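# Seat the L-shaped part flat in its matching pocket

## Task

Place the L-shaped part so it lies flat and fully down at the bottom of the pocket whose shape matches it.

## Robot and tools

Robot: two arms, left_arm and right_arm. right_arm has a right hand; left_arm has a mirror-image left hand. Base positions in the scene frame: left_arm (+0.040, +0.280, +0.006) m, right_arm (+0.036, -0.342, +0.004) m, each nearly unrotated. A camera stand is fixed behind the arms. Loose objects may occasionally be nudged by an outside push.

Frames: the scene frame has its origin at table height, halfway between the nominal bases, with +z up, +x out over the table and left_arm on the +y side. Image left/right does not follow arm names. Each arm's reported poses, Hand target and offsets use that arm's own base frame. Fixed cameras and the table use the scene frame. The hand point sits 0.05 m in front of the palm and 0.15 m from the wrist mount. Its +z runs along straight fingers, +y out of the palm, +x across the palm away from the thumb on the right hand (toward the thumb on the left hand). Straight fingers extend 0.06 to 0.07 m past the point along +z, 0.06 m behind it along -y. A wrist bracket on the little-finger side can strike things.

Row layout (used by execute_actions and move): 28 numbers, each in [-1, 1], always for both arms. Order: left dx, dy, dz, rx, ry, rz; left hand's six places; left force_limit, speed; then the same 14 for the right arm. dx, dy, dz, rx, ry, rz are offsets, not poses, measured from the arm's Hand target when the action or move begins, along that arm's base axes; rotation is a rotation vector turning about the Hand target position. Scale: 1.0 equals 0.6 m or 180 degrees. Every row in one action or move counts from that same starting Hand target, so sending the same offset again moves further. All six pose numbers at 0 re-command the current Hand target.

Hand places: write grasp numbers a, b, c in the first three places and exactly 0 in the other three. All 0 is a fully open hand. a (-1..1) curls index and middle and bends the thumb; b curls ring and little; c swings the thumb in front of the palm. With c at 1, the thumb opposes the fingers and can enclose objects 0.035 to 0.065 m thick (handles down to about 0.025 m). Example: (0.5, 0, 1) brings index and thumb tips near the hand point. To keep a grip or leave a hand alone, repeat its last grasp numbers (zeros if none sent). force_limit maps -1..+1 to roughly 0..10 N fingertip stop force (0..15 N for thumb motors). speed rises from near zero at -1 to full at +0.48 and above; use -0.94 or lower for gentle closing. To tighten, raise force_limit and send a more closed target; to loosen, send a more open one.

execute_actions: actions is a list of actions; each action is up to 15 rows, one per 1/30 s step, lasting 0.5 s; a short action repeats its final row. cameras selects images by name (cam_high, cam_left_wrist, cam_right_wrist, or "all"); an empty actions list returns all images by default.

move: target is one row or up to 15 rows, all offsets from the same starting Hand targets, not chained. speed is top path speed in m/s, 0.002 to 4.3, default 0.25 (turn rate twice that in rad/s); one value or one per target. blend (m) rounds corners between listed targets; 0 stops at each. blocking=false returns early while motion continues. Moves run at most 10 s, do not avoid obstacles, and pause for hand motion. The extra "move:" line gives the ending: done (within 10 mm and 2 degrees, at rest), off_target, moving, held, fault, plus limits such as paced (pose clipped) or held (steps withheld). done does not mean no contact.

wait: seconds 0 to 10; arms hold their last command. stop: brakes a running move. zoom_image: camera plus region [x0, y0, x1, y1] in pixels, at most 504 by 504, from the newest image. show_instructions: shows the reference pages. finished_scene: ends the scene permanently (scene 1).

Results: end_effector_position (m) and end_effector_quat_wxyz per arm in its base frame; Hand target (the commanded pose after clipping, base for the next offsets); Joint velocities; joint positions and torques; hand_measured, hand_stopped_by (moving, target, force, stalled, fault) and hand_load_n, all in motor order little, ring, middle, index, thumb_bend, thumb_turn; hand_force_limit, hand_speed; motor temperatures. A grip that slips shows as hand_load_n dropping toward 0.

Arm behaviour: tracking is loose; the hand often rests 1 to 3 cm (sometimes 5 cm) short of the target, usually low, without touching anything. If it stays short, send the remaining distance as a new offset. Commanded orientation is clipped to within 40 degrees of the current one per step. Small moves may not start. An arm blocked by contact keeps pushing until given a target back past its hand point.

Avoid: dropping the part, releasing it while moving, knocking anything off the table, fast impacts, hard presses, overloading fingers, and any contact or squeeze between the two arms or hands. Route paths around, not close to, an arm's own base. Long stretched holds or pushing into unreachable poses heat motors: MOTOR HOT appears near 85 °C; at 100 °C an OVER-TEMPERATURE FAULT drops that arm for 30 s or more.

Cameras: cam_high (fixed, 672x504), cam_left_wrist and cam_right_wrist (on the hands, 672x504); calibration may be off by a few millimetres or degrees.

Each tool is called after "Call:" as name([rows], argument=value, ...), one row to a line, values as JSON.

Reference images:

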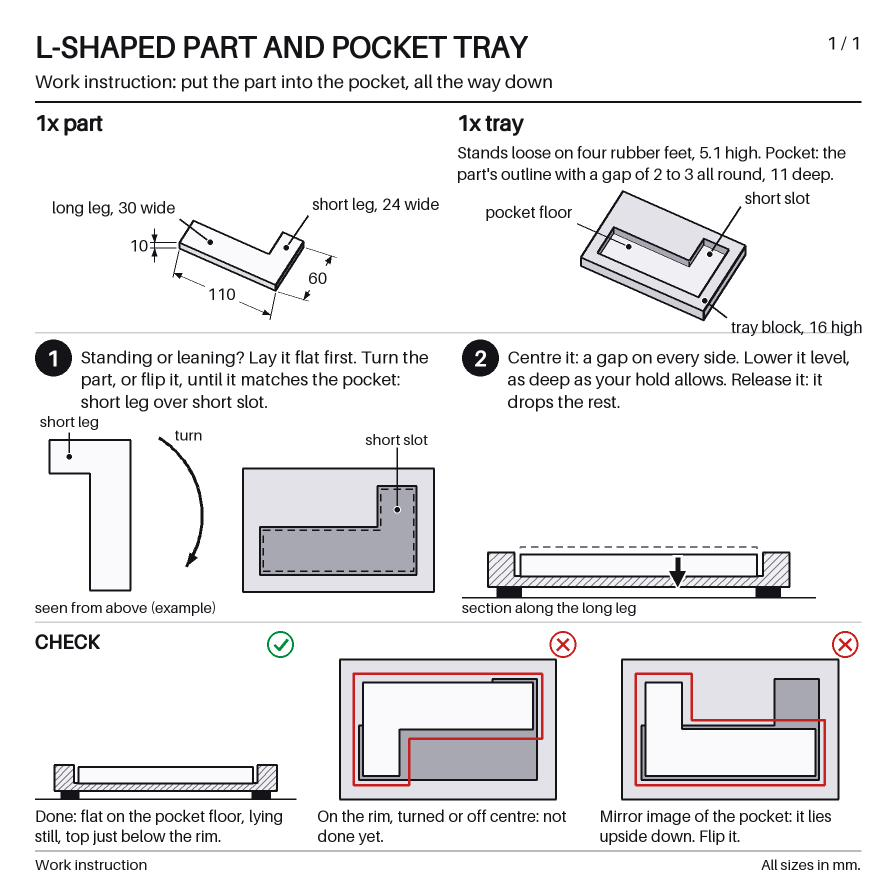

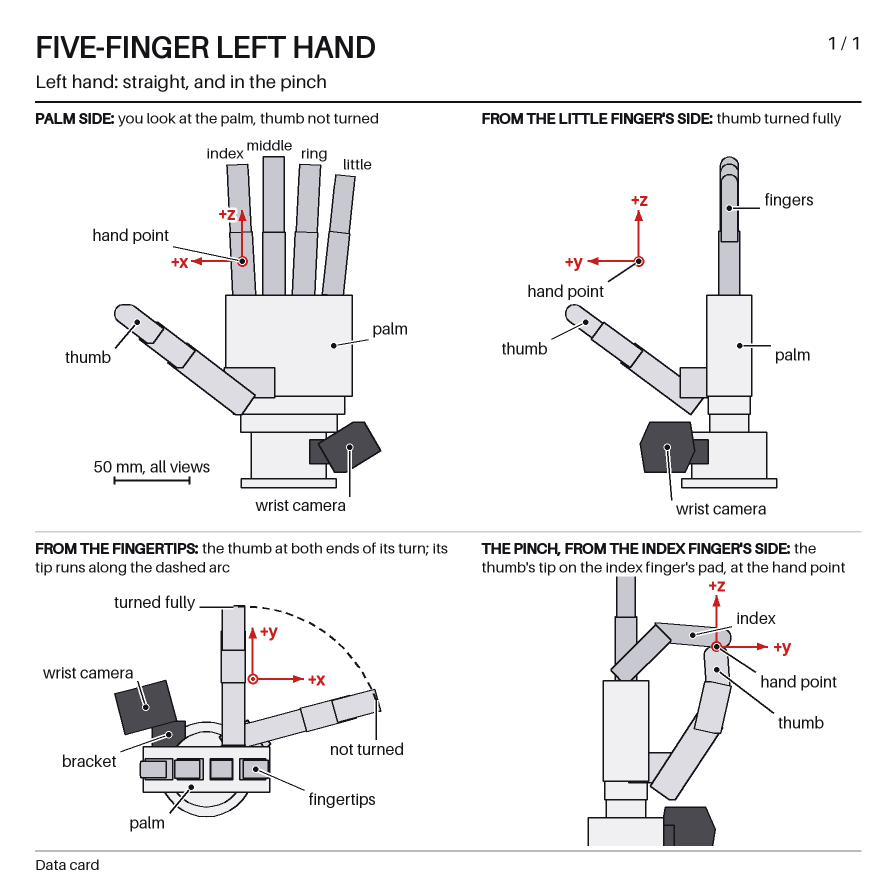

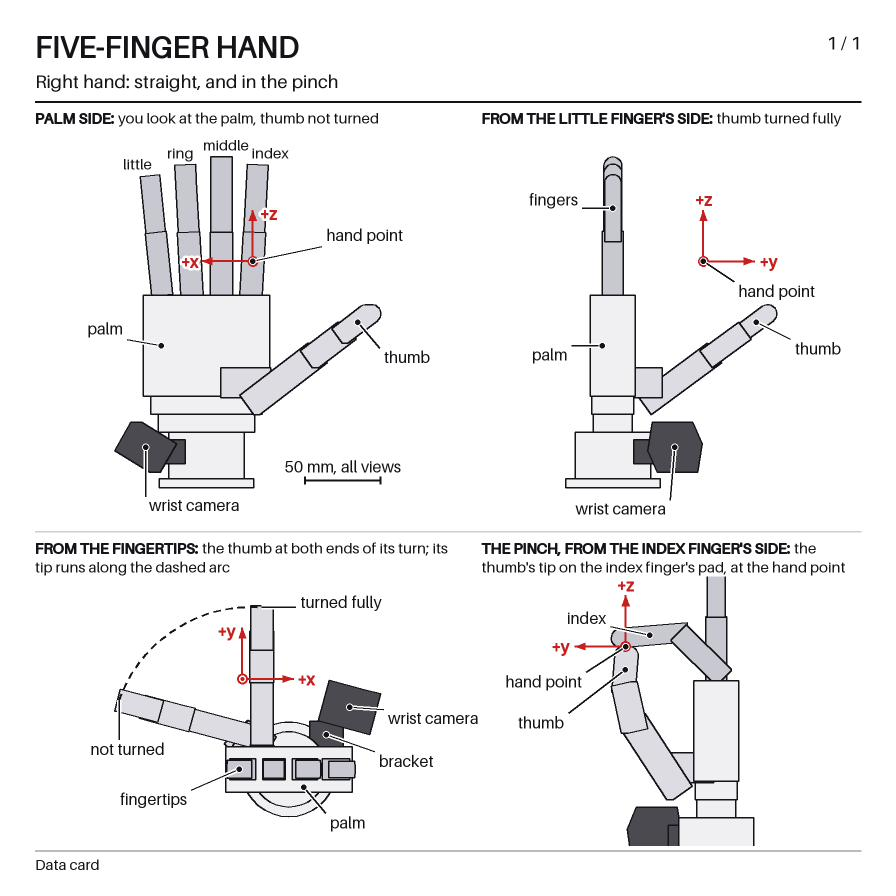

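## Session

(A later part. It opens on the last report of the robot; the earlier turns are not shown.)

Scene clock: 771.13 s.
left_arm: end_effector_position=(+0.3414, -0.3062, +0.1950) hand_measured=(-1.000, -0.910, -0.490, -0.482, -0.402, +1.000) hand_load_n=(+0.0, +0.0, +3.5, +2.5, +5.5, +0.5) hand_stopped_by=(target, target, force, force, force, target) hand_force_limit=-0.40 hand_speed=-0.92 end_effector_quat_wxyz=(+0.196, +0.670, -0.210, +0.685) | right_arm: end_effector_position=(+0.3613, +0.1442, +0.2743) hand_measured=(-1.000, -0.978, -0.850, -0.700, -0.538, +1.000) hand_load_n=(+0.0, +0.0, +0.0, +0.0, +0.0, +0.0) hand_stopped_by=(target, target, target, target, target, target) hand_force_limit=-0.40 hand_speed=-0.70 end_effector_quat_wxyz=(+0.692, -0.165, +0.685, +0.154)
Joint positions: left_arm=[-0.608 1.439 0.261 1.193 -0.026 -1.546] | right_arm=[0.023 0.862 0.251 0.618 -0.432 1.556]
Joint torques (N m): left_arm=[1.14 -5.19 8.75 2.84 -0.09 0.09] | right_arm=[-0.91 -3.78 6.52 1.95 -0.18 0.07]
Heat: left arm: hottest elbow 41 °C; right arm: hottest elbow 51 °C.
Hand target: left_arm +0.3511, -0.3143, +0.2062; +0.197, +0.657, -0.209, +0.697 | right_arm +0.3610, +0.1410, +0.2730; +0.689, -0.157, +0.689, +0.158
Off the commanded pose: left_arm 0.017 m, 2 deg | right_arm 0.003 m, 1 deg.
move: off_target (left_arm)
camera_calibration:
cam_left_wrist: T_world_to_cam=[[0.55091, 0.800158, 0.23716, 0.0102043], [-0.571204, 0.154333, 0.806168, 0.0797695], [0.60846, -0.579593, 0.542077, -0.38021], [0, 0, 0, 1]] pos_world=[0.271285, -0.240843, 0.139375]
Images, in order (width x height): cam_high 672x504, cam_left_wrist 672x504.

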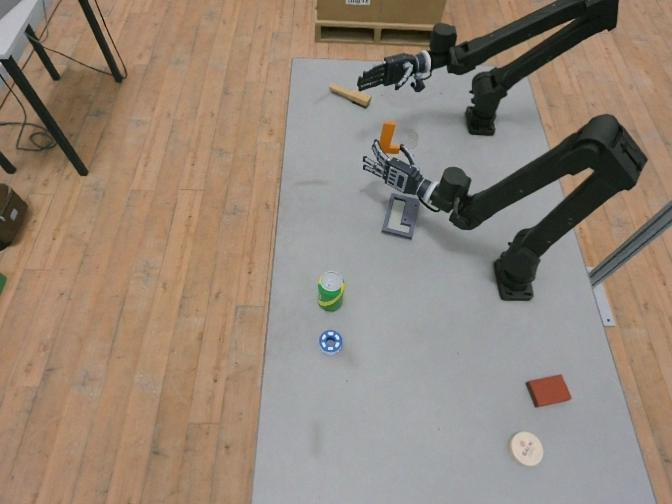

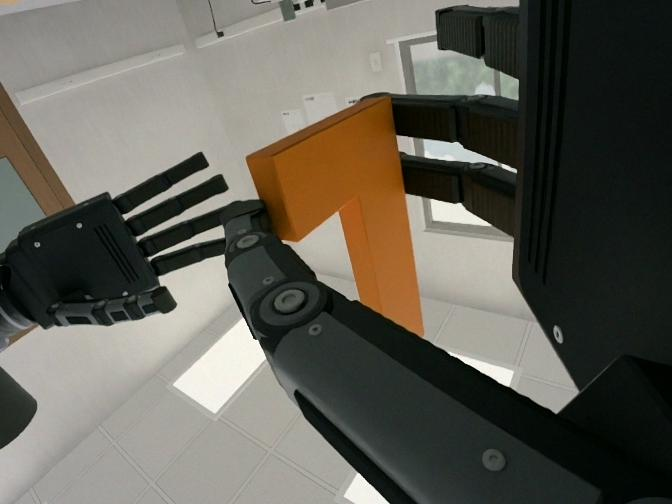

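Call:
move([
  [0,0.04,0.08,0,0,0, 0.6,0,1,0,0,0, -0.4,-0.92, 0,-0.1,0,0,0,0, 0.15,0,1,0,0,0, -0.4,-0.7],
  [-0.05,0.25,0.05,0.5139,-0.0507,-0.0471, 0.6,0,1,0,0,0, -0.4,-0.92, 0,-0.2,0,0,0,0, 0.15,0,1,0,0,0, -0.4,-0.7],
], speed=0.17, blend=0.02, cameras=["cam_high","cam_left_wrist"])

Scene clock: 824.20 s.
left_arm: end_effector_position=(+0.3080, -0.1550, +0.1964) hand_measured=(-1.000, -0.910, -0.490, -0.482, -0.402, +1.000) hand_load_n=(+0.0, +0.0, +4.0, +2.5, +5.5, +1.0) hand_stopped_by=(target, target, force, force, force, target) hand_force_limit=-0.40 hand_speed=-0.92 end_effector_quat_wxyz=(+0.294, -0.541, +0.712, -0.336) | right_arm: end_effector_position=(+0.3509, +0.0299, +0.2532) hand_measured=(-1.000, -0.978, -0.850, -0.700, -0.538, +1.000) hand_load_n=(+0.0, -0.5, +0.0, +0.0, +0.0, +0.0) hand_stopped_by=(target, target, target, target, target, target) hand_force_limit=-0.40 hand_speed=-0.70 end_effector_quat_wxyz=(+0.676, -0.153, +0.701, +0.167)
Joint positions: left_arm=[-0.488 0.729 0.664 -0.599 -0.228 -0.106] | right_arm=[-0.495 0.987 0.262 0.672 -0.952 1.556]
Joint torques (N m): left_arm=[0.73 -2.67 17.57 1.54 -0.21 0.16] | right_arm=[-0.97 -3.43 9.21 2.61 -0.26 0.06]
Heat: left arm: hottest elbow 43 °C; right arm: hottest elbow 48 °C.
Hand target: left_arm +0.3211, -0.1642, +0.2362; +0.307, -0.530, +0.703, -0.361 | right_arm +0.3610, +0.0209, +0.2729; +0.689, -0.157, +0.689, +0.158
Off the commanded pose: left_arm 0.043 m, 4 deg | right_arm 0.024 m, 2 deg.
move: off_target (left_arm, right_arm)
camera_calibration:
cam_left_wrist: T_world_to_cam=[[0.527037, -0.394191, 0.752891, -0.371721], [-0.72265, -0.674083, 0.152939, 0.0827386], [0.447224, -0.624681, -0.640128, 0.00190003], [0, 0, 0, 1]] pos_world=[0.254852, -0.0895695, 0.268428]
Images, in order (width x height): cam_high 672x504, cam_left_wrist 672x504.

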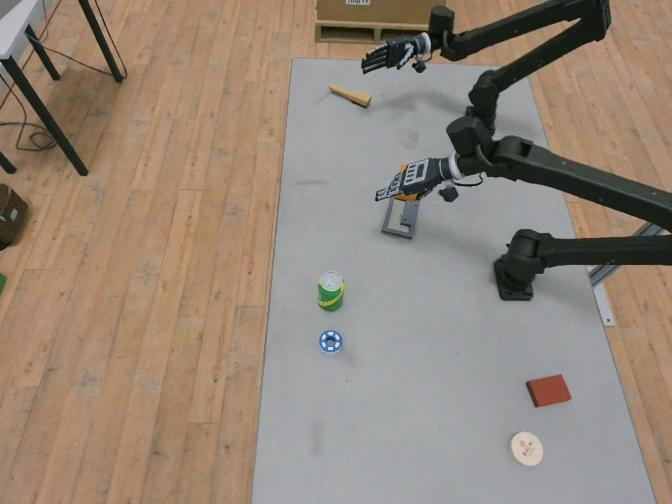

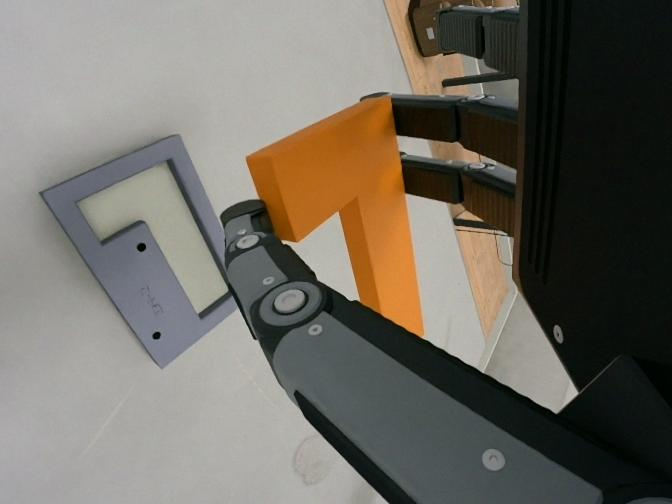

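Call:
zoom_image(camera="cam_left_wrist", region=[20, 120, 260, 380])

Call:
zoom_image(camera="cam_left_wrist", region=[220, 80, 440, 350])

Call:
zoom_image(camera="cam_high", region=[360, 120, 480, 260])

Scaled by 1.938 from the camera's 672x504 image, which has a finer 960x720 frame.

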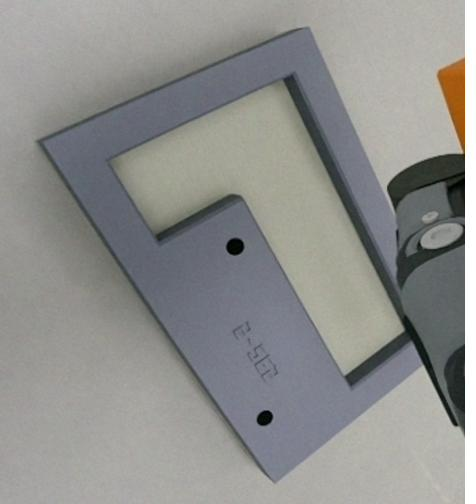

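Scaled by 1.867 from the camera's 672x504 image, which has a finer 960x720 frame.

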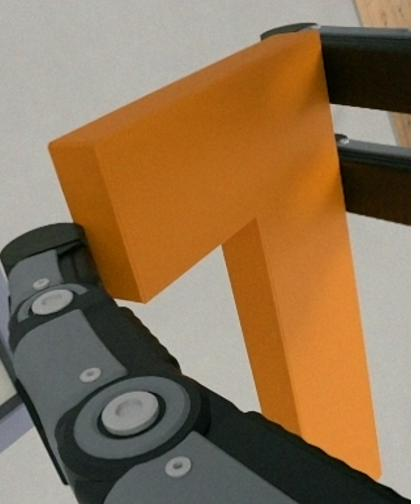

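Scaled by 3.600 from the camera's 672x504 image, which has a finer 960x720 frame.

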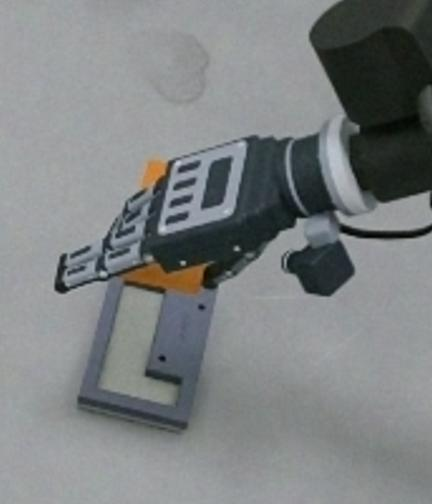

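Call:
zoom_image(camera="cam_left_wrist", region=[370, 280, 440, 350])

Call:
zoom_image(camera="cam_left_wrist", region=[240, 85, 410, 255])

Scaled by 7.200 from the camera's 672x504 image, which has a finer 960x720 frame.

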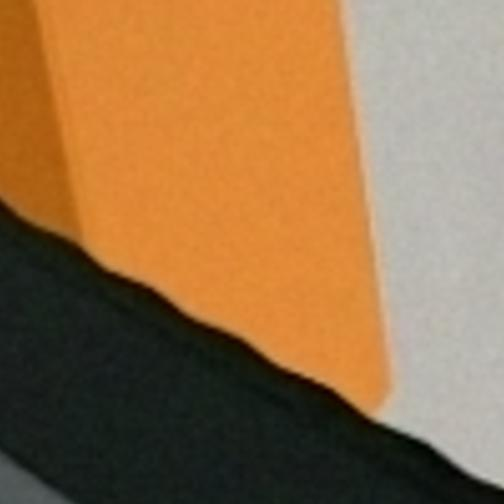

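Scaled by 2.965 from the camera's 672x504 image, which has a finer 960x720 frame.

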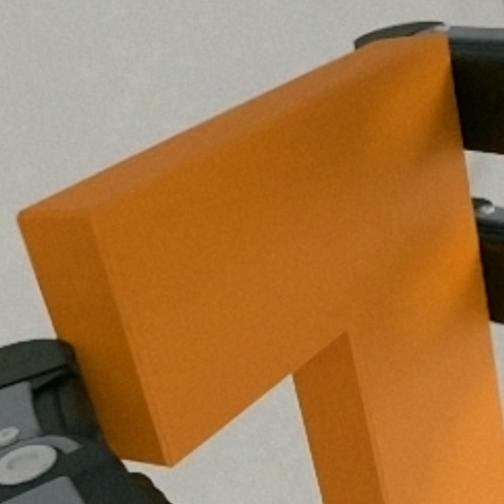

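Call:
move(target=[-0.028,-0.0342,-0.2163,0.0215,-0.0054,0.0122, 0.6,0,1,0,0,0, -0.4,-0.92, 0,-0.1,0,0,0,0, 0.15,0,1,0,0,0, -0.4,-0.7], speed=0.1, cameras=["cam_high","cam_left_wrist"])

Scene clock: 929.20 s.
left_arm: end_effector_position=(+0.3055, -0.1820, +0.1126) hand_measured=(-1.000, -0.910, -0.490, -0.482, -0.402, +1.000) hand_load_n=(+0.0, +0.0, +3.5, +2.5, +5.5, +1.0) hand_stopped_by=(target, target, force, force, force, target) hand_force_limit=-0.40 hand_speed=-0.92 end_effector_quat_wxyz=(+0.341, -0.528, +0.702, -0.336) | right_arm: end_effector_position=(+0.3527, -0.0286, +0.2574) hand_measured=(-1.000, -0.978, -0.850, -0.700, -0.538, +1.000) hand_load_n=(+0.0, +0.0, +0.0, +0.0, +0.0, +0.0) hand_stopped_by=(target, target, target, target, target, target) hand_force_limit=-0.40 hand_speed=-0.70 end_effector_quat_wxyz=(+0.679, -0.151, +0.698, +0.169)
Joint positions: left_arm=[-0.669 0.829 0.455 -0.269 -0.443 -0.163] | right_arm=[-0.686 1.121 0.341 0.73 -1.142 1.556]
Joint torques (N m): left_arm=[0.67 -1.96 9.78 2.54 -0.32 -0.03] | right_arm=[-0.91 -4.48 8.69 2.3 -0.25 0.05]
Motor temperatures (°C): left_arm=[34 25 56 29 30 24] | right_arm=[32 32 53 30 25 28]
Heat: left arm: hottest elbow 56 °C; right arm: hottest elbow 53 °C.
Hand target: left_arm +0.3043, -0.1847, +0.1063; +0.338, -0.529, +0.702, -0.336 | right_arm +0.3610, -0.0391, +0.2730; +0.689, -0.157, +0.689, +0.158
Off the commanded pose: left_arm 0.007 m, 0 deg | right_arm 0.020 m, 2 deg.
move: off_target (right_arm)
camera_calibration:
cam_left_wrist: T_world_to_cam=[[0.474166, -0.421486, 0.772992, -0.309093], [-0.715168, -0.696464, 0.0589374, 0.0798606], [0.513519, -0.580765, -0.631672, -0.0807505], [0, 0, 0, 1]] pos_world=[0.245142, -0.121556, 0.183212]
Images, in order (width x height): cam_high 672x504, cam_left_wrist 672x504.

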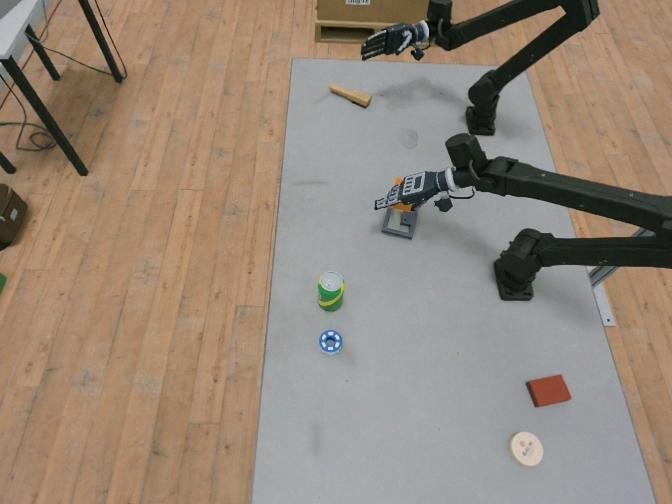

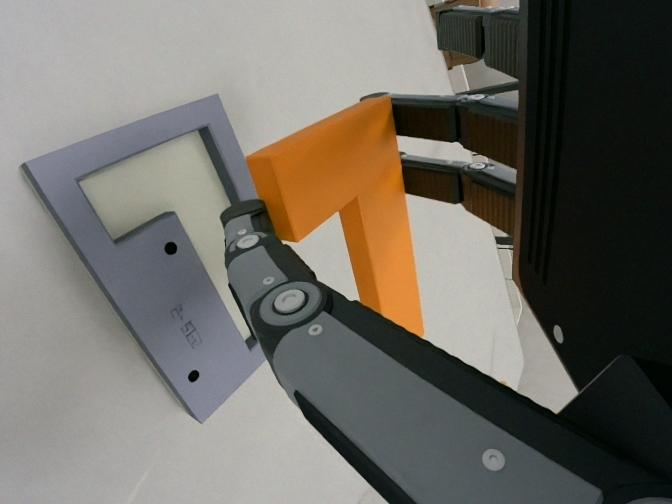

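Call:
execute_actions(actions=[])

Scene clock: 948.27 s.
left_arm: end_effector_position=(+0.3055, -0.1820, +0.1126) hand_measured=(-1.000, -0.910, -0.490, -0.482, -0.402, +1.000) hand_load_n=(+0.0, -0.5, +3.5, +2.5, +5.5, +1.0) hand_stopped_by=(target, target, force, force, force, target) hand_force_limit=-0.40 hand_speed=-0.92 end_effector_quat_wxyz=(+0.341, -0.528, +0.701, -0.336) | right_arm: end_effector_position=(+0.3527, -0.0286, +0.2574) hand_measured=(-1.000, -0.978, -0.850, -0.700, -0.538, +1.000) hand_load_n=(+0.0, +0.0, +0.0, +0.0, +0.0, +0.0) hand_stopped_by=(target, target, target, target, target, target) hand_force_limit=-0.40 hand_speed=-0.70 end_effector_quat_wxyz=(+0.679, -0.151, +0.698, +0.169)
Joint positions: left_arm=[-0.669 0.829 0.455 -0.269 -0.443 -0.164] | right_arm=[-0.686 1.121 0.341 0.73 -1.142 1.556]
Joint velocities: within noise
Joint torques (N m): left_arm=[0.73 -2.2 9.78 2.54 -0.32 -0.05] | right_arm=[-0.97 -4.6 8.7 2.35 -0.25 0.04]
Motor temperatures (°C): left_arm=[34 25 54 29 30 24] | right_arm=[32 31 53 30 25 28]
Heat: left arm: hottest elbow 54 °C; right arm: hottest elbow 53 °C.
Hand target: left_arm +0.3042, -0.1847, +0.1064; +0.338, -0.529, +0.702, -0.336 | right_arm +0.3610, -0.0391, +0.2730; +0.689, -0.157, +0.689, +0.158
Off the commanded pose: left_arm 0.007 m, 0 deg | right_arm 0.020 m, 2 deg.
camera_calibration:
cam_left_wrist: T_world_to_cam=[[0.474245, -0.421145, 0.773129, -0.309049], [-0.715037, -0.696578, 0.059165, 0.0797013], [0.513628, -0.580875, -0.631483, -0.080774], [0, 0, 0, 1]] pos_world=[0.245042, -0.121556, 0.183212]
cam_right_wrist: T_world_to_cam=[[-0.458576, 0.86879, -0.186847, 0.232932], [-0.521274, -0.0926967, 0.84834, -0.0368772], [0.719709, 0.486427, 0.495386, -0.249622], [0, 0, 0, 1]] pos_world=[0.267249, -0.0843643, 0.198466]

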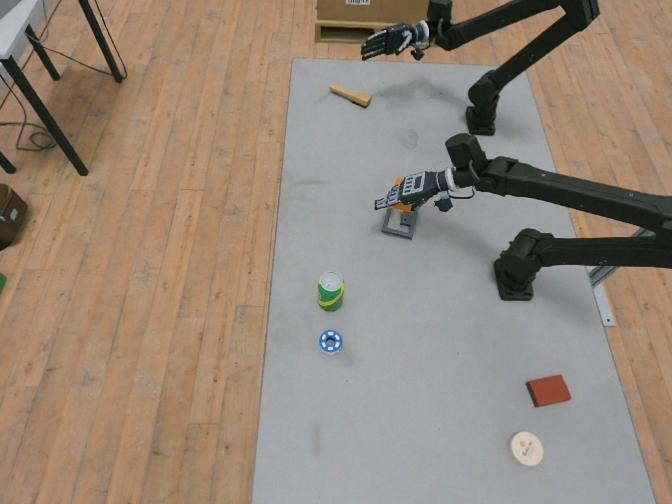

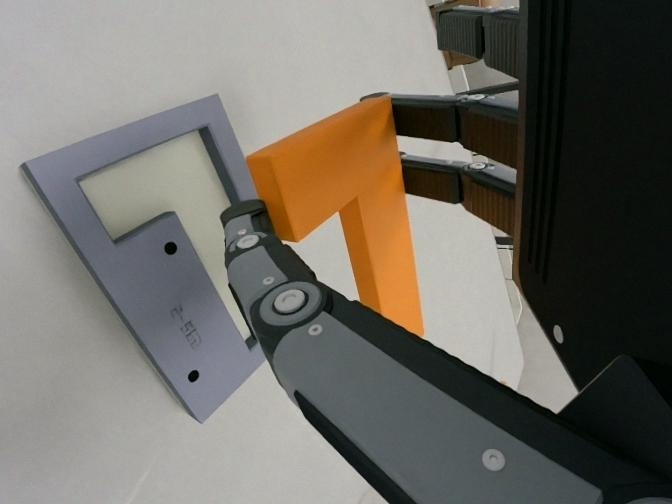

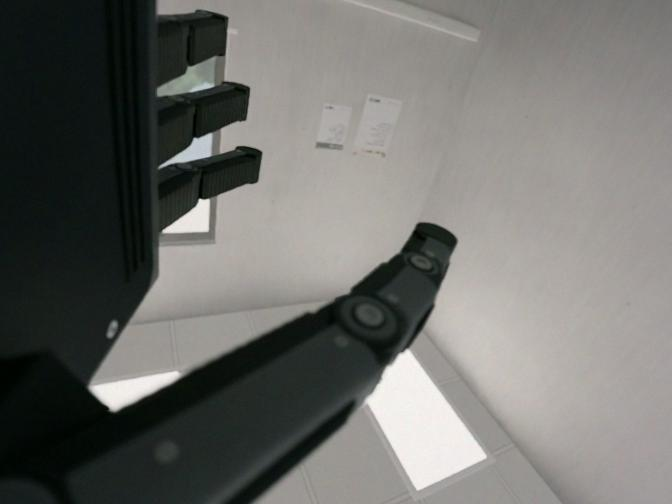

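Call:
zoom_image(camera="cam_left_wrist", region=[20, 85, 270, 272])

Call:
zoom_image(camera="cam_left_wrist", region=[220, 85, 440, 250])

Call:
zoom_image(camera="cam_left_wrist", region=[170, 250, 430, 430])

Scaled by 2.016 from the camera's 672x504 image, which has a finer 960x720 frame.

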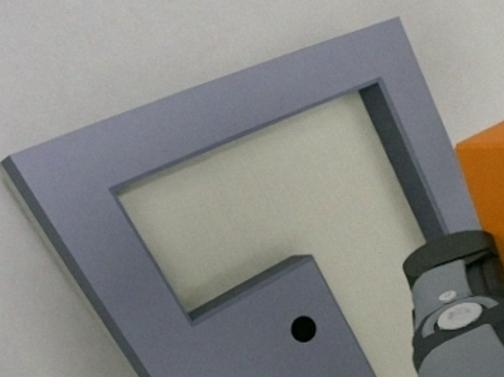

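Scaled by 2.291 from the camera's 672x504 image, which has a finer 960x720 frame.

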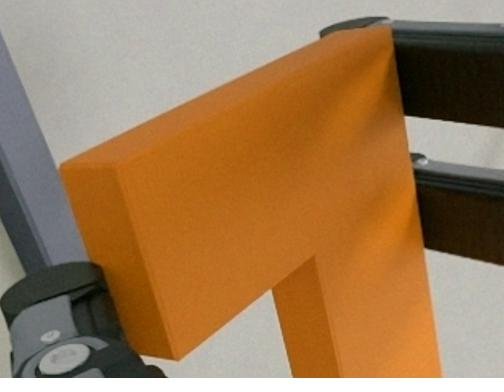

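Scaled by 1.938 from the camera's 672x504 image, which has a finer 960x720 frame.

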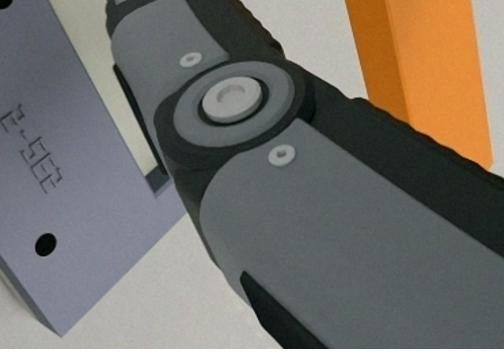

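Call:
zoom_image(camera="cam_left_wrist", region=[330, 180, 450, 360])

Call:
zoom_image(camera="cam_high", region=[350, 160, 450, 260])

Scaled by 2.800 from the camera's 672x504 image, which has a finer 960x720 frame.

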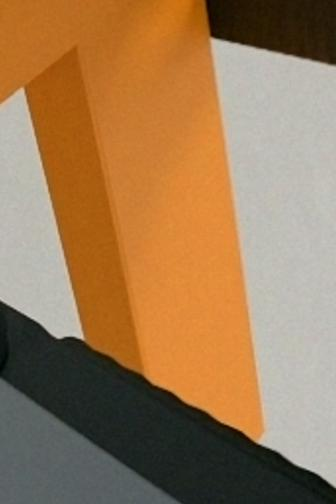

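Scaled by 5.040 from the camera's 672x504 image, which has a finer 960x720 frame.

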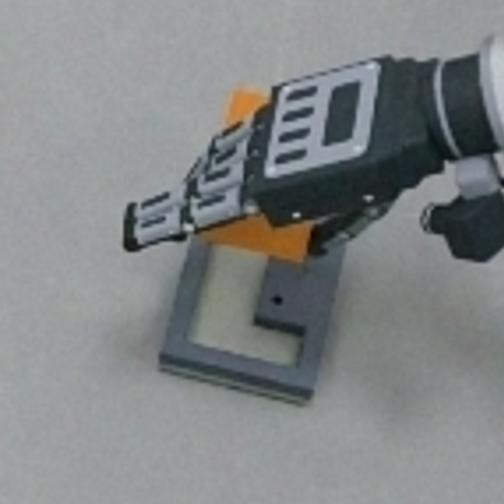

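Call:
move(target=[-0.0167, 0.0108, -0.0917, 0, 0, 0, 0.6, 0, 1, 0, 0, 0, -0.4, -0.92, 0, 0, 0, 0, 0, 0, 0.15, 0, 1, 0, 0, 0, -0.4, -0.7], speed=0.06, cameras=["cam_high", "cam_left_wrist"])

Scene clock: 1105.27 s.
left_arm: end_effector_position=(+0.2969, -0.1764, +0.0576) hand_measured=(-1.000, -0.910, -0.490, -0.482, -0.402, +1.000) hand_load_n=(+0.0, +0.0, +3.5, +2.5, +5.5, +1.0) hand_stopped_by=(target, target, force, force, force, target) hand_force_limit=-0.40 hand_speed=-0.92 end_effector_quat_wxyz=(+0.341, -0.528, +0.701, -0.336) | right_arm: end_effector_position=(+0.3527, -0.0286, +0.2574) hand_measured=(-1.000, -0.978, -0.850, -0.700, -0.538, +1.000) hand_load_n=(+0.0, +0.0, +0.0, +0.0, +0.0, +0.0) hand_stopped_by=(target, target, target, target, target, target) hand_force_limit=-0.40 hand_speed=-0.70 end_effector_quat_wxyz=(+0.679, -0.151, +0.698, +0.169)
Joint positions: left_arm=[-0.673 0.907 0.326 -0.062 -0.448 -0.167] | right_arm=[-0.686 1.121 0.341 0.73 -1.142 1.556]
Joint torques (N m): left_arm=[0.67 -1.96 8.8 2.58 -0.33 -0.04] | right_arm=[-1.08 -4.66 8.73 2.39 -0.26 0.05]
Motor temperatures (°C): left_arm=[34 25 46 29 30 24] | right_arm=[31 31 53 30 25 28]
Heat: left arm: hottest elbow 46 °C; right arm: hottest elbow 53 °C.
Hand target: left_arm +0.2943, -0.1782, +0.0514; +0.338, -0.529, +0.702, -0.336 | right_arm +0.3610, -0.0391, +0.2730; +0.689, -0.157, +0.689, +0.158
Off the commanded pose: left_arm 0.007 m, 0 deg | right_arm 0.021 m, 2 deg.
move: off_target (right_arm)
camera_calibration:
cam_left_wrist: T_world_to_cam=[[0.474133, -0.42016, 0.773733, -0.259952], [-0.714494, -0.697127, 0.0592714, 0.0805081], [0.514487, -0.58093, -0.630732, -0.108205], [0, 0, 0, 1]] pos_world=[0.236445, -0.115957, 0.128114]
Images, in order (width x height): cam_high 672x504, cam_left_wrist 672x504.

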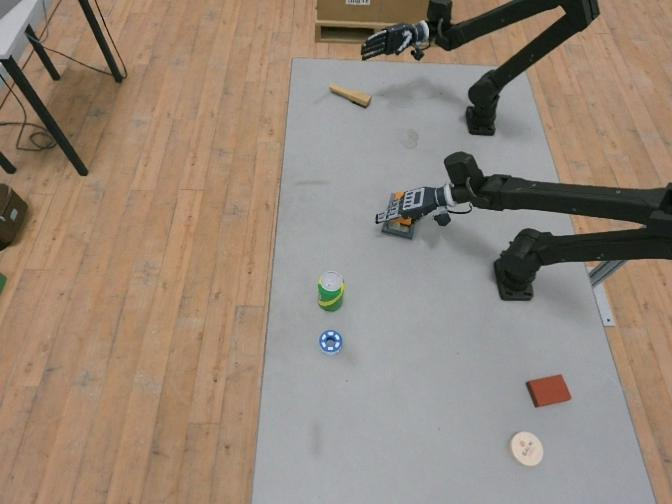

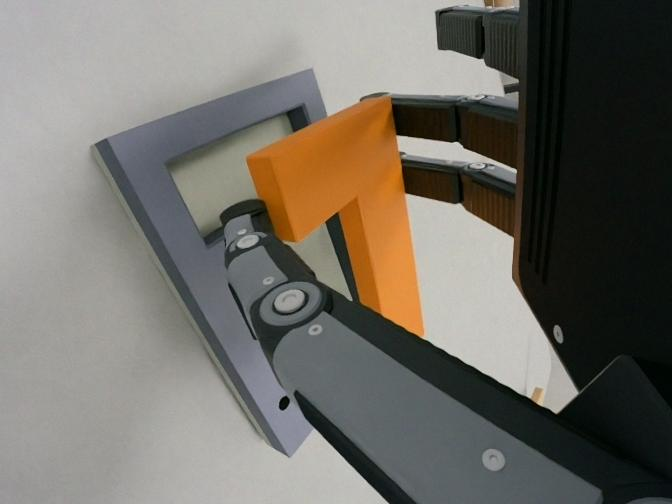

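Call:
zoom_image(camera="cam_left_wrist", region=[140, 60, 410, 262])

Call:
zoom_image(camera="cam_left_wrist", region=[230, 180, 450, 345])

Call:
zoom_image(camera="cam_high", region=[360, 170, 450, 260])

Scaled by 1.867 from the camera's 672x504 image, which has a finer 960x720 frame.

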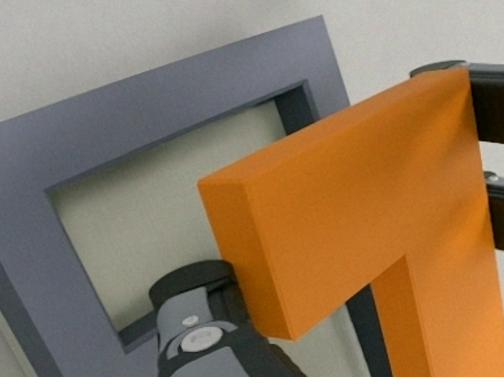

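Scaled by 2.291 from the camera's 672x504 image, which has a finer 960x720 frame.

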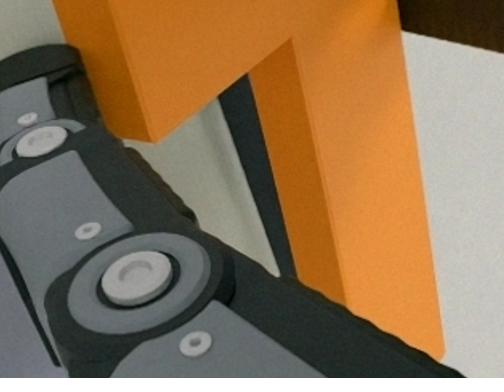

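Scaled by 5.600 from the camera's 672x504 image, which has a finer 960x720 frame.

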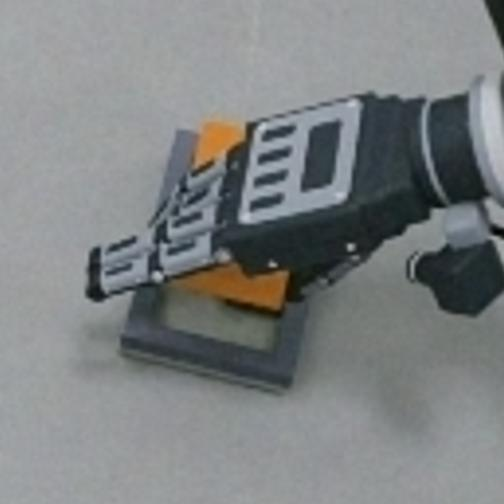

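Call:
move(target=[-0.0038, 0.0057, -0.025, 0, 0, 0, 0.6, 0, 1, 0, 0, 0, -0.4, -0.92, 0, 0, 0, 0, 0, 0, 0.15, 0, 1, 0, 0, 0, -0.4, -0.7], speed=0.04, cameras=["cam_high", "cam_left_wrist"])

Call:
zoom_image(camera="cam_left_wrist", region=[180, 60, 430, 247])

Call:
zoom_image(camera="cam_left_wrist", region=[230, 180, 450, 345])

Call:
zoom_image(camera="cam_high", region=[360, 170, 450, 260])

Scene clock: 1141.13 s.
left_arm: end_effector_position=(+0.2945, -0.1745, +0.0428) hand_measured=(-1.000, -0.910, -0.490, -0.482, -0.402, +1.000) hand_load_n=(+0.0, +0.0, +3.5, +2.0, +5.5, +1.0) hand_stopped_by=(target, target, force, force, force, target) hand_force_limit=-0.40 hand_speed=-0.92 end_effector_quat_wxyz=(+0.341, -0.528, +0.701, -0.337) | right_arm: end_effector_position=(+0.3527, -0.0286, +0.2574) hand_measured=(-1.000, -0.978, -0.850, -0.700, -0.538, +1.000) hand_load_n=(+0.0, +0.0, +0.0, +0.0, +0.0, -0.5) hand_stopped_by=(target, target, target, target, target, target) hand_force_limit=-0.40 hand_speed=-0.70 end_effector_quat_wxyz=(+0.679, -0.151, +0.698, +0.169)
Joint positions: left_arm=[-0.673 0.94 0.292 0.006 -0.448 -0.167] | right_arm=[-0.686 1.121 0.341 0.73 -1.142 1.556]
Joint torques (N m): left_arm=[1.08 -2.49 8.38 2.55 -0.19 -0.01] | right_arm=[-0.56 -4.78 8.68 2.37 -0.26 0.04]
Heat: left arm: hottest elbow 45 °C; right arm: hottest elbow 53 °C.
Hand target: left_arm +0.2920, -0.1747, +0.0363; +0.338, -0.529, +0.702, -0.336 | right_arm +0.3610, -0.0391, +0.2730; +0.689, -0.157, +0.689, +0.158
Off the commanded pose: left_arm 0.007 m, 0 deg | right_arm 0.021 m, 2 deg.
move: off_target (right_arm)
camera_calibration:
cam_left_wrist: T_world_to_cam=[[0.473018, -0.419209, 0.774931, -0.246169], [-0.714556, -0.69708, 0.059071, 0.0810421], [0.515426, -0.581673, -0.62928, -0.115624], [0, 0, 0, 1]] pos_world=[0.233947, -0.113959, 0.113217]
Images, in order (width x height): cam_high 672x504, cam_left_wrist 672x504.

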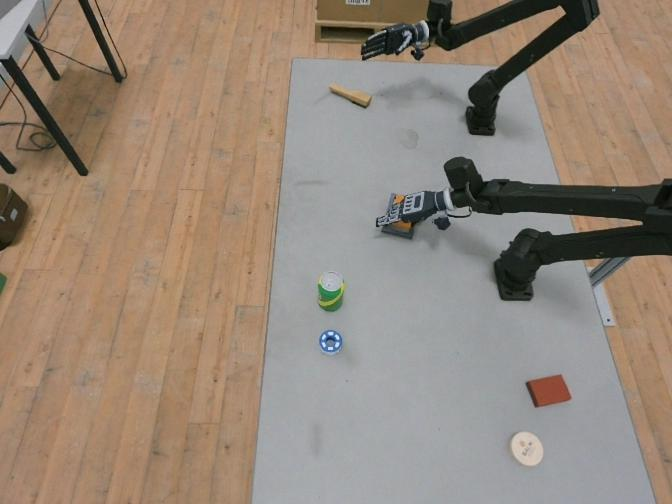

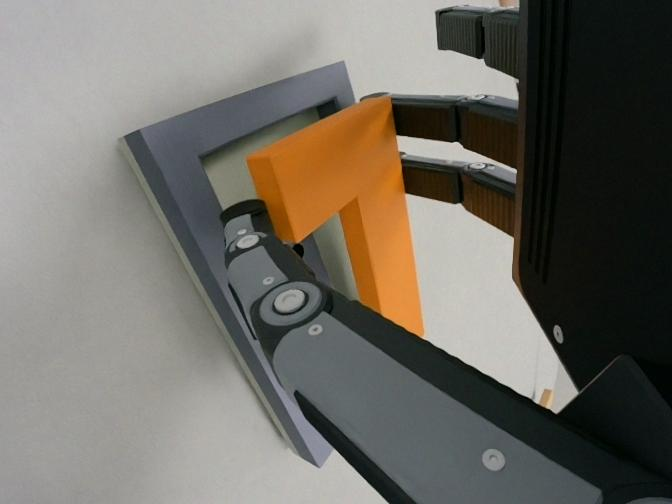

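Scaled by 2.016 from the camera's 672x504 image, which has a finer 960x720 frame.

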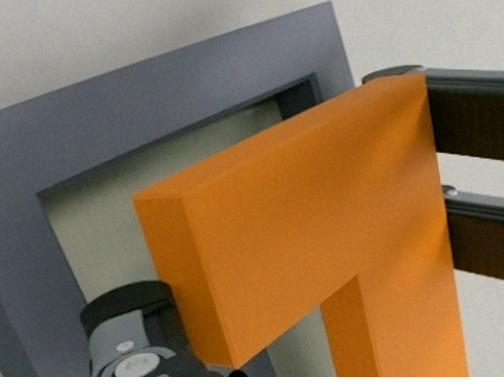

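Scaled by 2.291 from the camera's 672x504 image, which has a finer 960x720 frame.

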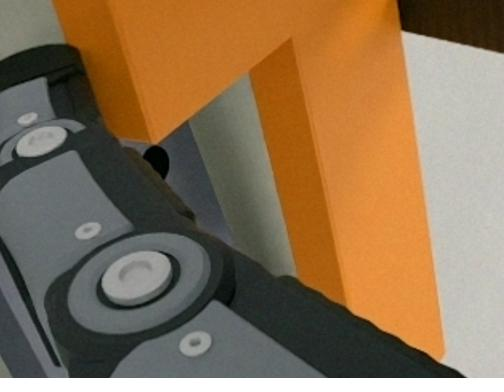

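Scaled by 5.600 from the camera's 672x504 image, which has a finer 960x720 frame.

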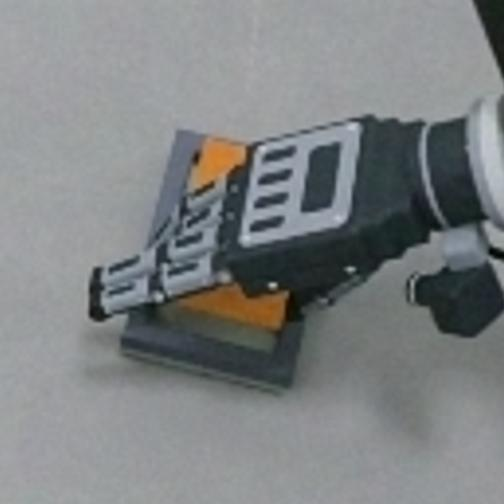

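Call:
move(target=[0.0, 0.0030, -0.0133, 0, 0, 0, 0.6, 0, 1, 0, 0, 0, -0.4, -0.92, 0, 0, 0, 0, 0, 0, 0.15, 0, 1, 0, 0, 0, -0.4, -0.7], speed=0.03, cameras=["cam_high", "cam_left_wrist"])

Call:
zoom_image(camera="cam_left_wrist", region=[200, 60, 430, 232])

Call:
zoom_image(camera="cam_left_wrist", region=[270, 190, 390, 310])

Call:
zoom_image(camera="cam_high", region=[360, 170, 450, 260])

Scene clock: 1170.60 s.
left_arm: end_effector_position=(+0.2946, -0.1757, +0.0365) hand_measured=(-1.000, -0.910, -0.490, -0.482, -0.402, +1.000) hand_load_n=(+0.0, +0.0, +3.5, +2.5, +5.5, +1.0) hand_stopped_by=(target, target, force, force, force, target) hand_force_limit=-0.40 hand_speed=-0.92 end_effector_quat_wxyz=(+0.340, -0.527, +0.700, -0.340) | right_arm: end_effector_position=(+0.3527, -0.0286, +0.2574) hand_measured=(-1.000, -0.978, -0.850, -0.700, -0.538, +1.000) hand_load_n=(+0.0, +0.0, +0.0, +0.0, +0.5, +0.0) hand_stopped_by=(target, target, target, target, target, target) hand_force_limit=-0.40 hand_speed=-0.70 end_effector_quat_wxyz=(+0.679, -0.151, +0.698, +0.169)
Joint positions: left_arm=[-0.673 0.964 0.279 0.049 -0.443 -0.167] | right_arm=[-0.686 1.121 0.341 0.73 -1.142 1.556]
Joint torques (N m): left_arm=[1.49 -2.14 7.98 2.47 -0.17 0.03] | right_arm=[-0.91 -4.66 8.69 2.45 -0.26 0.05]
Heat: left arm: hottest elbow 45 °C; right arm: hottest elbow 53 °C.
Hand target: left_arm +0.2920, -0.1730, +0.0284; +0.338, -0.529, +0.702, -0.336 | right_arm +0.3610, -0.0391, +0.2730; +0.689, -0.157, +0.689, +0.158
Off the commanded pose: left_arm 0.009 m, 1 deg | right_arm 0.021 m, 2 deg.
move: off_target (right_arm)
camera_calibration:
cam_left_wrist: T_world_to_cam=[[0.469562, -0.416765, 0.778344, -0.240361], [-0.717273, -0.694112, 0.0610563, 0.0817858], [0.514811, -0.586955, -0.624863, -0.121247], [0, 0, 0, 1]] pos_world=[0.233947, -0.114572, 0.106327]
Images, in order (width x height): cam_high 672x504, cam_left_wrist 672x504.

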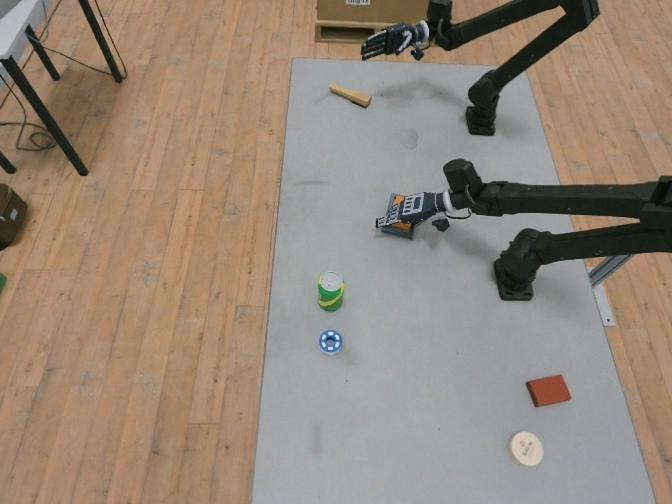

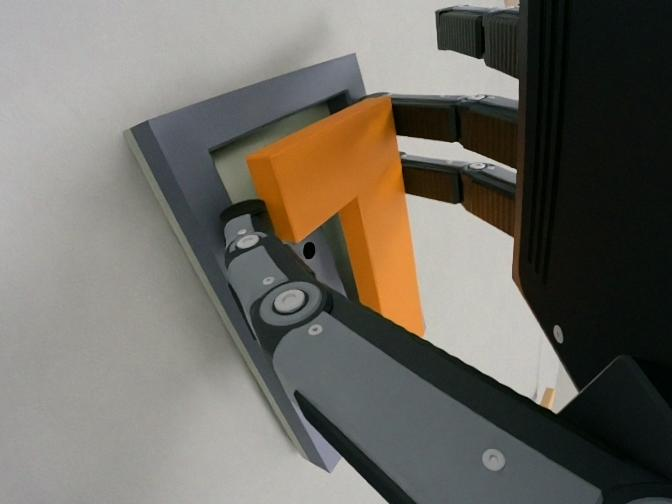

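Scaled by 2.191 from the camera's 672x504 image, which has a finer 960x720 frame.

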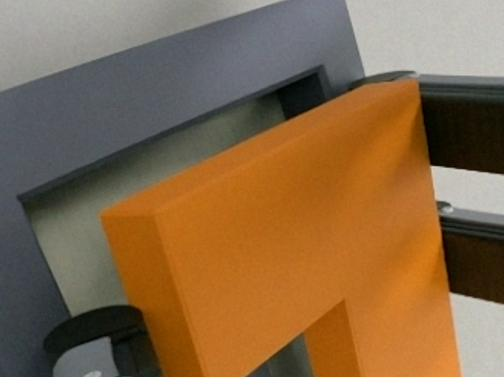

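Scaled by 4.200 from the camera's 672x504 image, which has a finer 960x720 frame.

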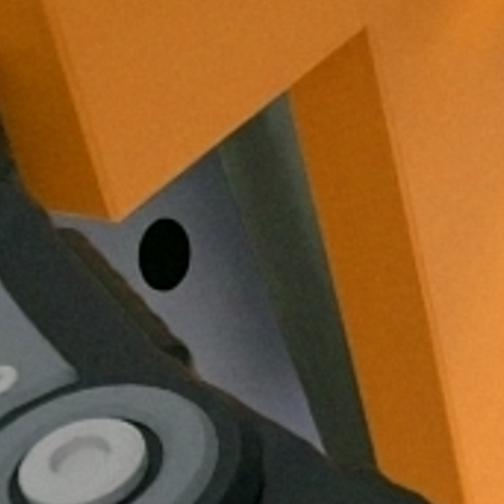

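Scaled by 5.600 from the camera's 672x504 image, which has a finer 960x720 frame.

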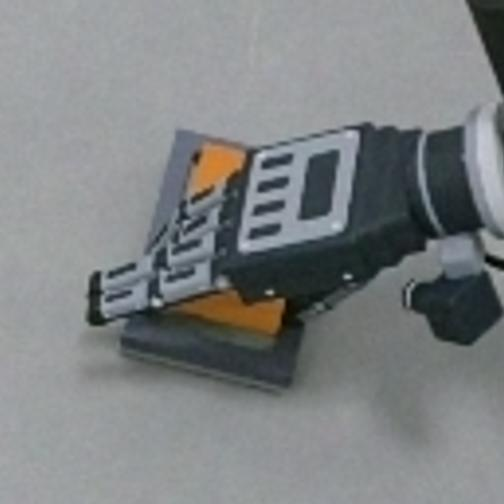

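Call:
move(target=[0.0, 0.0030, 0.0133, 0, 0, 0, 0.6, 0, 1, 0, 0, 0, -0.4, -0.92, 0, 0, 0, 0, 0, 0, 0.15, 0, 1, 0, 0, 0, -0.4, -0.7], speed=0.03, cameras=["cam_left_wrist"])

Call:
zoom_image(camera="cam_left_wrist", region=[200, 60, 430, 232])

Scene clock: 1194.67 s.
left_arm: end_effector_position=(+0.2929, -0.1747, +0.0365) hand_measured=(-1.000, -0.910, -0.490, -0.482, -0.402, +1.000) hand_load_n=(+0.0, +0.0, +4.5, +3.0, +5.0, +1.0) hand_stopped_by=(target, target, force, force, force, target) hand_force_limit=-0.40 hand_speed=-0.92 end_effector_quat_wxyz=(+0.338, -0.528, +0.702, -0.339) | right_arm: end_effector_position=(+0.3527, -0.0286, +0.2574) hand_measured=(-1.000, -0.978, -0.850, -0.700, -0.538, +1.000) hand_load_n=(+0.0, +0.0, +0.0, +0.0, +0.0, -0.5) hand_stopped_by=(target, target, target, target, target, target) hand_force_limit=-0.40 hand_speed=-0.70 end_effector_quat_wxyz=(+0.679, -0.151, +0.698, +0.169)
Joint positions: left_arm=[-0.671 0.955 0.279 0.035 -0.438 -0.167] | right_arm=[-0.686 1.121 0.341 0.73 -1.142 1.556]
Joint torques (N m): left_arm=[1.85 -3.96 8.94 1.33 -0.15 0.08] | right_arm=[-0.85 -4.6 8.72 2.39 -0.24 0.05]
Heat: left arm: hottest elbow 46 °C; right arm: hottest elbow 53 °C.
Hand target: left_arm +0.2920, -0.1712, +0.0365; +0.338, -0.529, +0.702, -0.336 | right_arm +0.3610, -0.0391, +0.2730; +0.689, -0.157, +0.689, +0.158
Off the commanded pose: left_arm 0.004 m, 0 deg | right_arm 0.021 m, 2 deg.
move: off_target (right_arm)
camera_calibration:
cam_left_wrist: T_world_to_cam=[[0.473362, -0.418509, 0.7751, -0.240499], [-0.718144, -0.692904, 0.0644504, 0.0816982], [0.510096, -0.587141, -0.628543, -0.11825], [0, 0, 0, 1]] pos_world=[0.232833, -0.113472, 0.10682]
Images, in order (width x height): cam_left_wrist 672x504.

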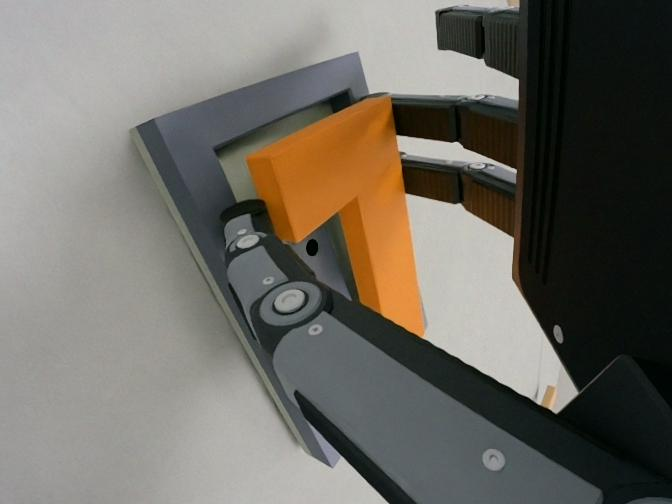

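Scaled by 2.191 from the camera's 672x504 image, which has a finer 960x720 frame.

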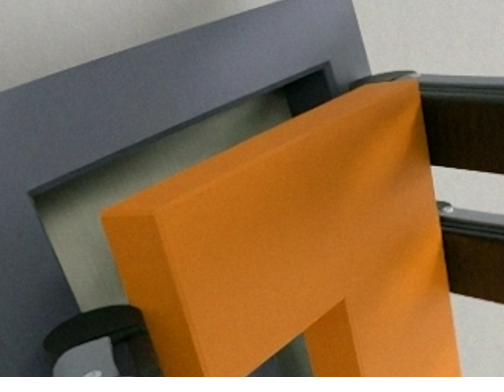

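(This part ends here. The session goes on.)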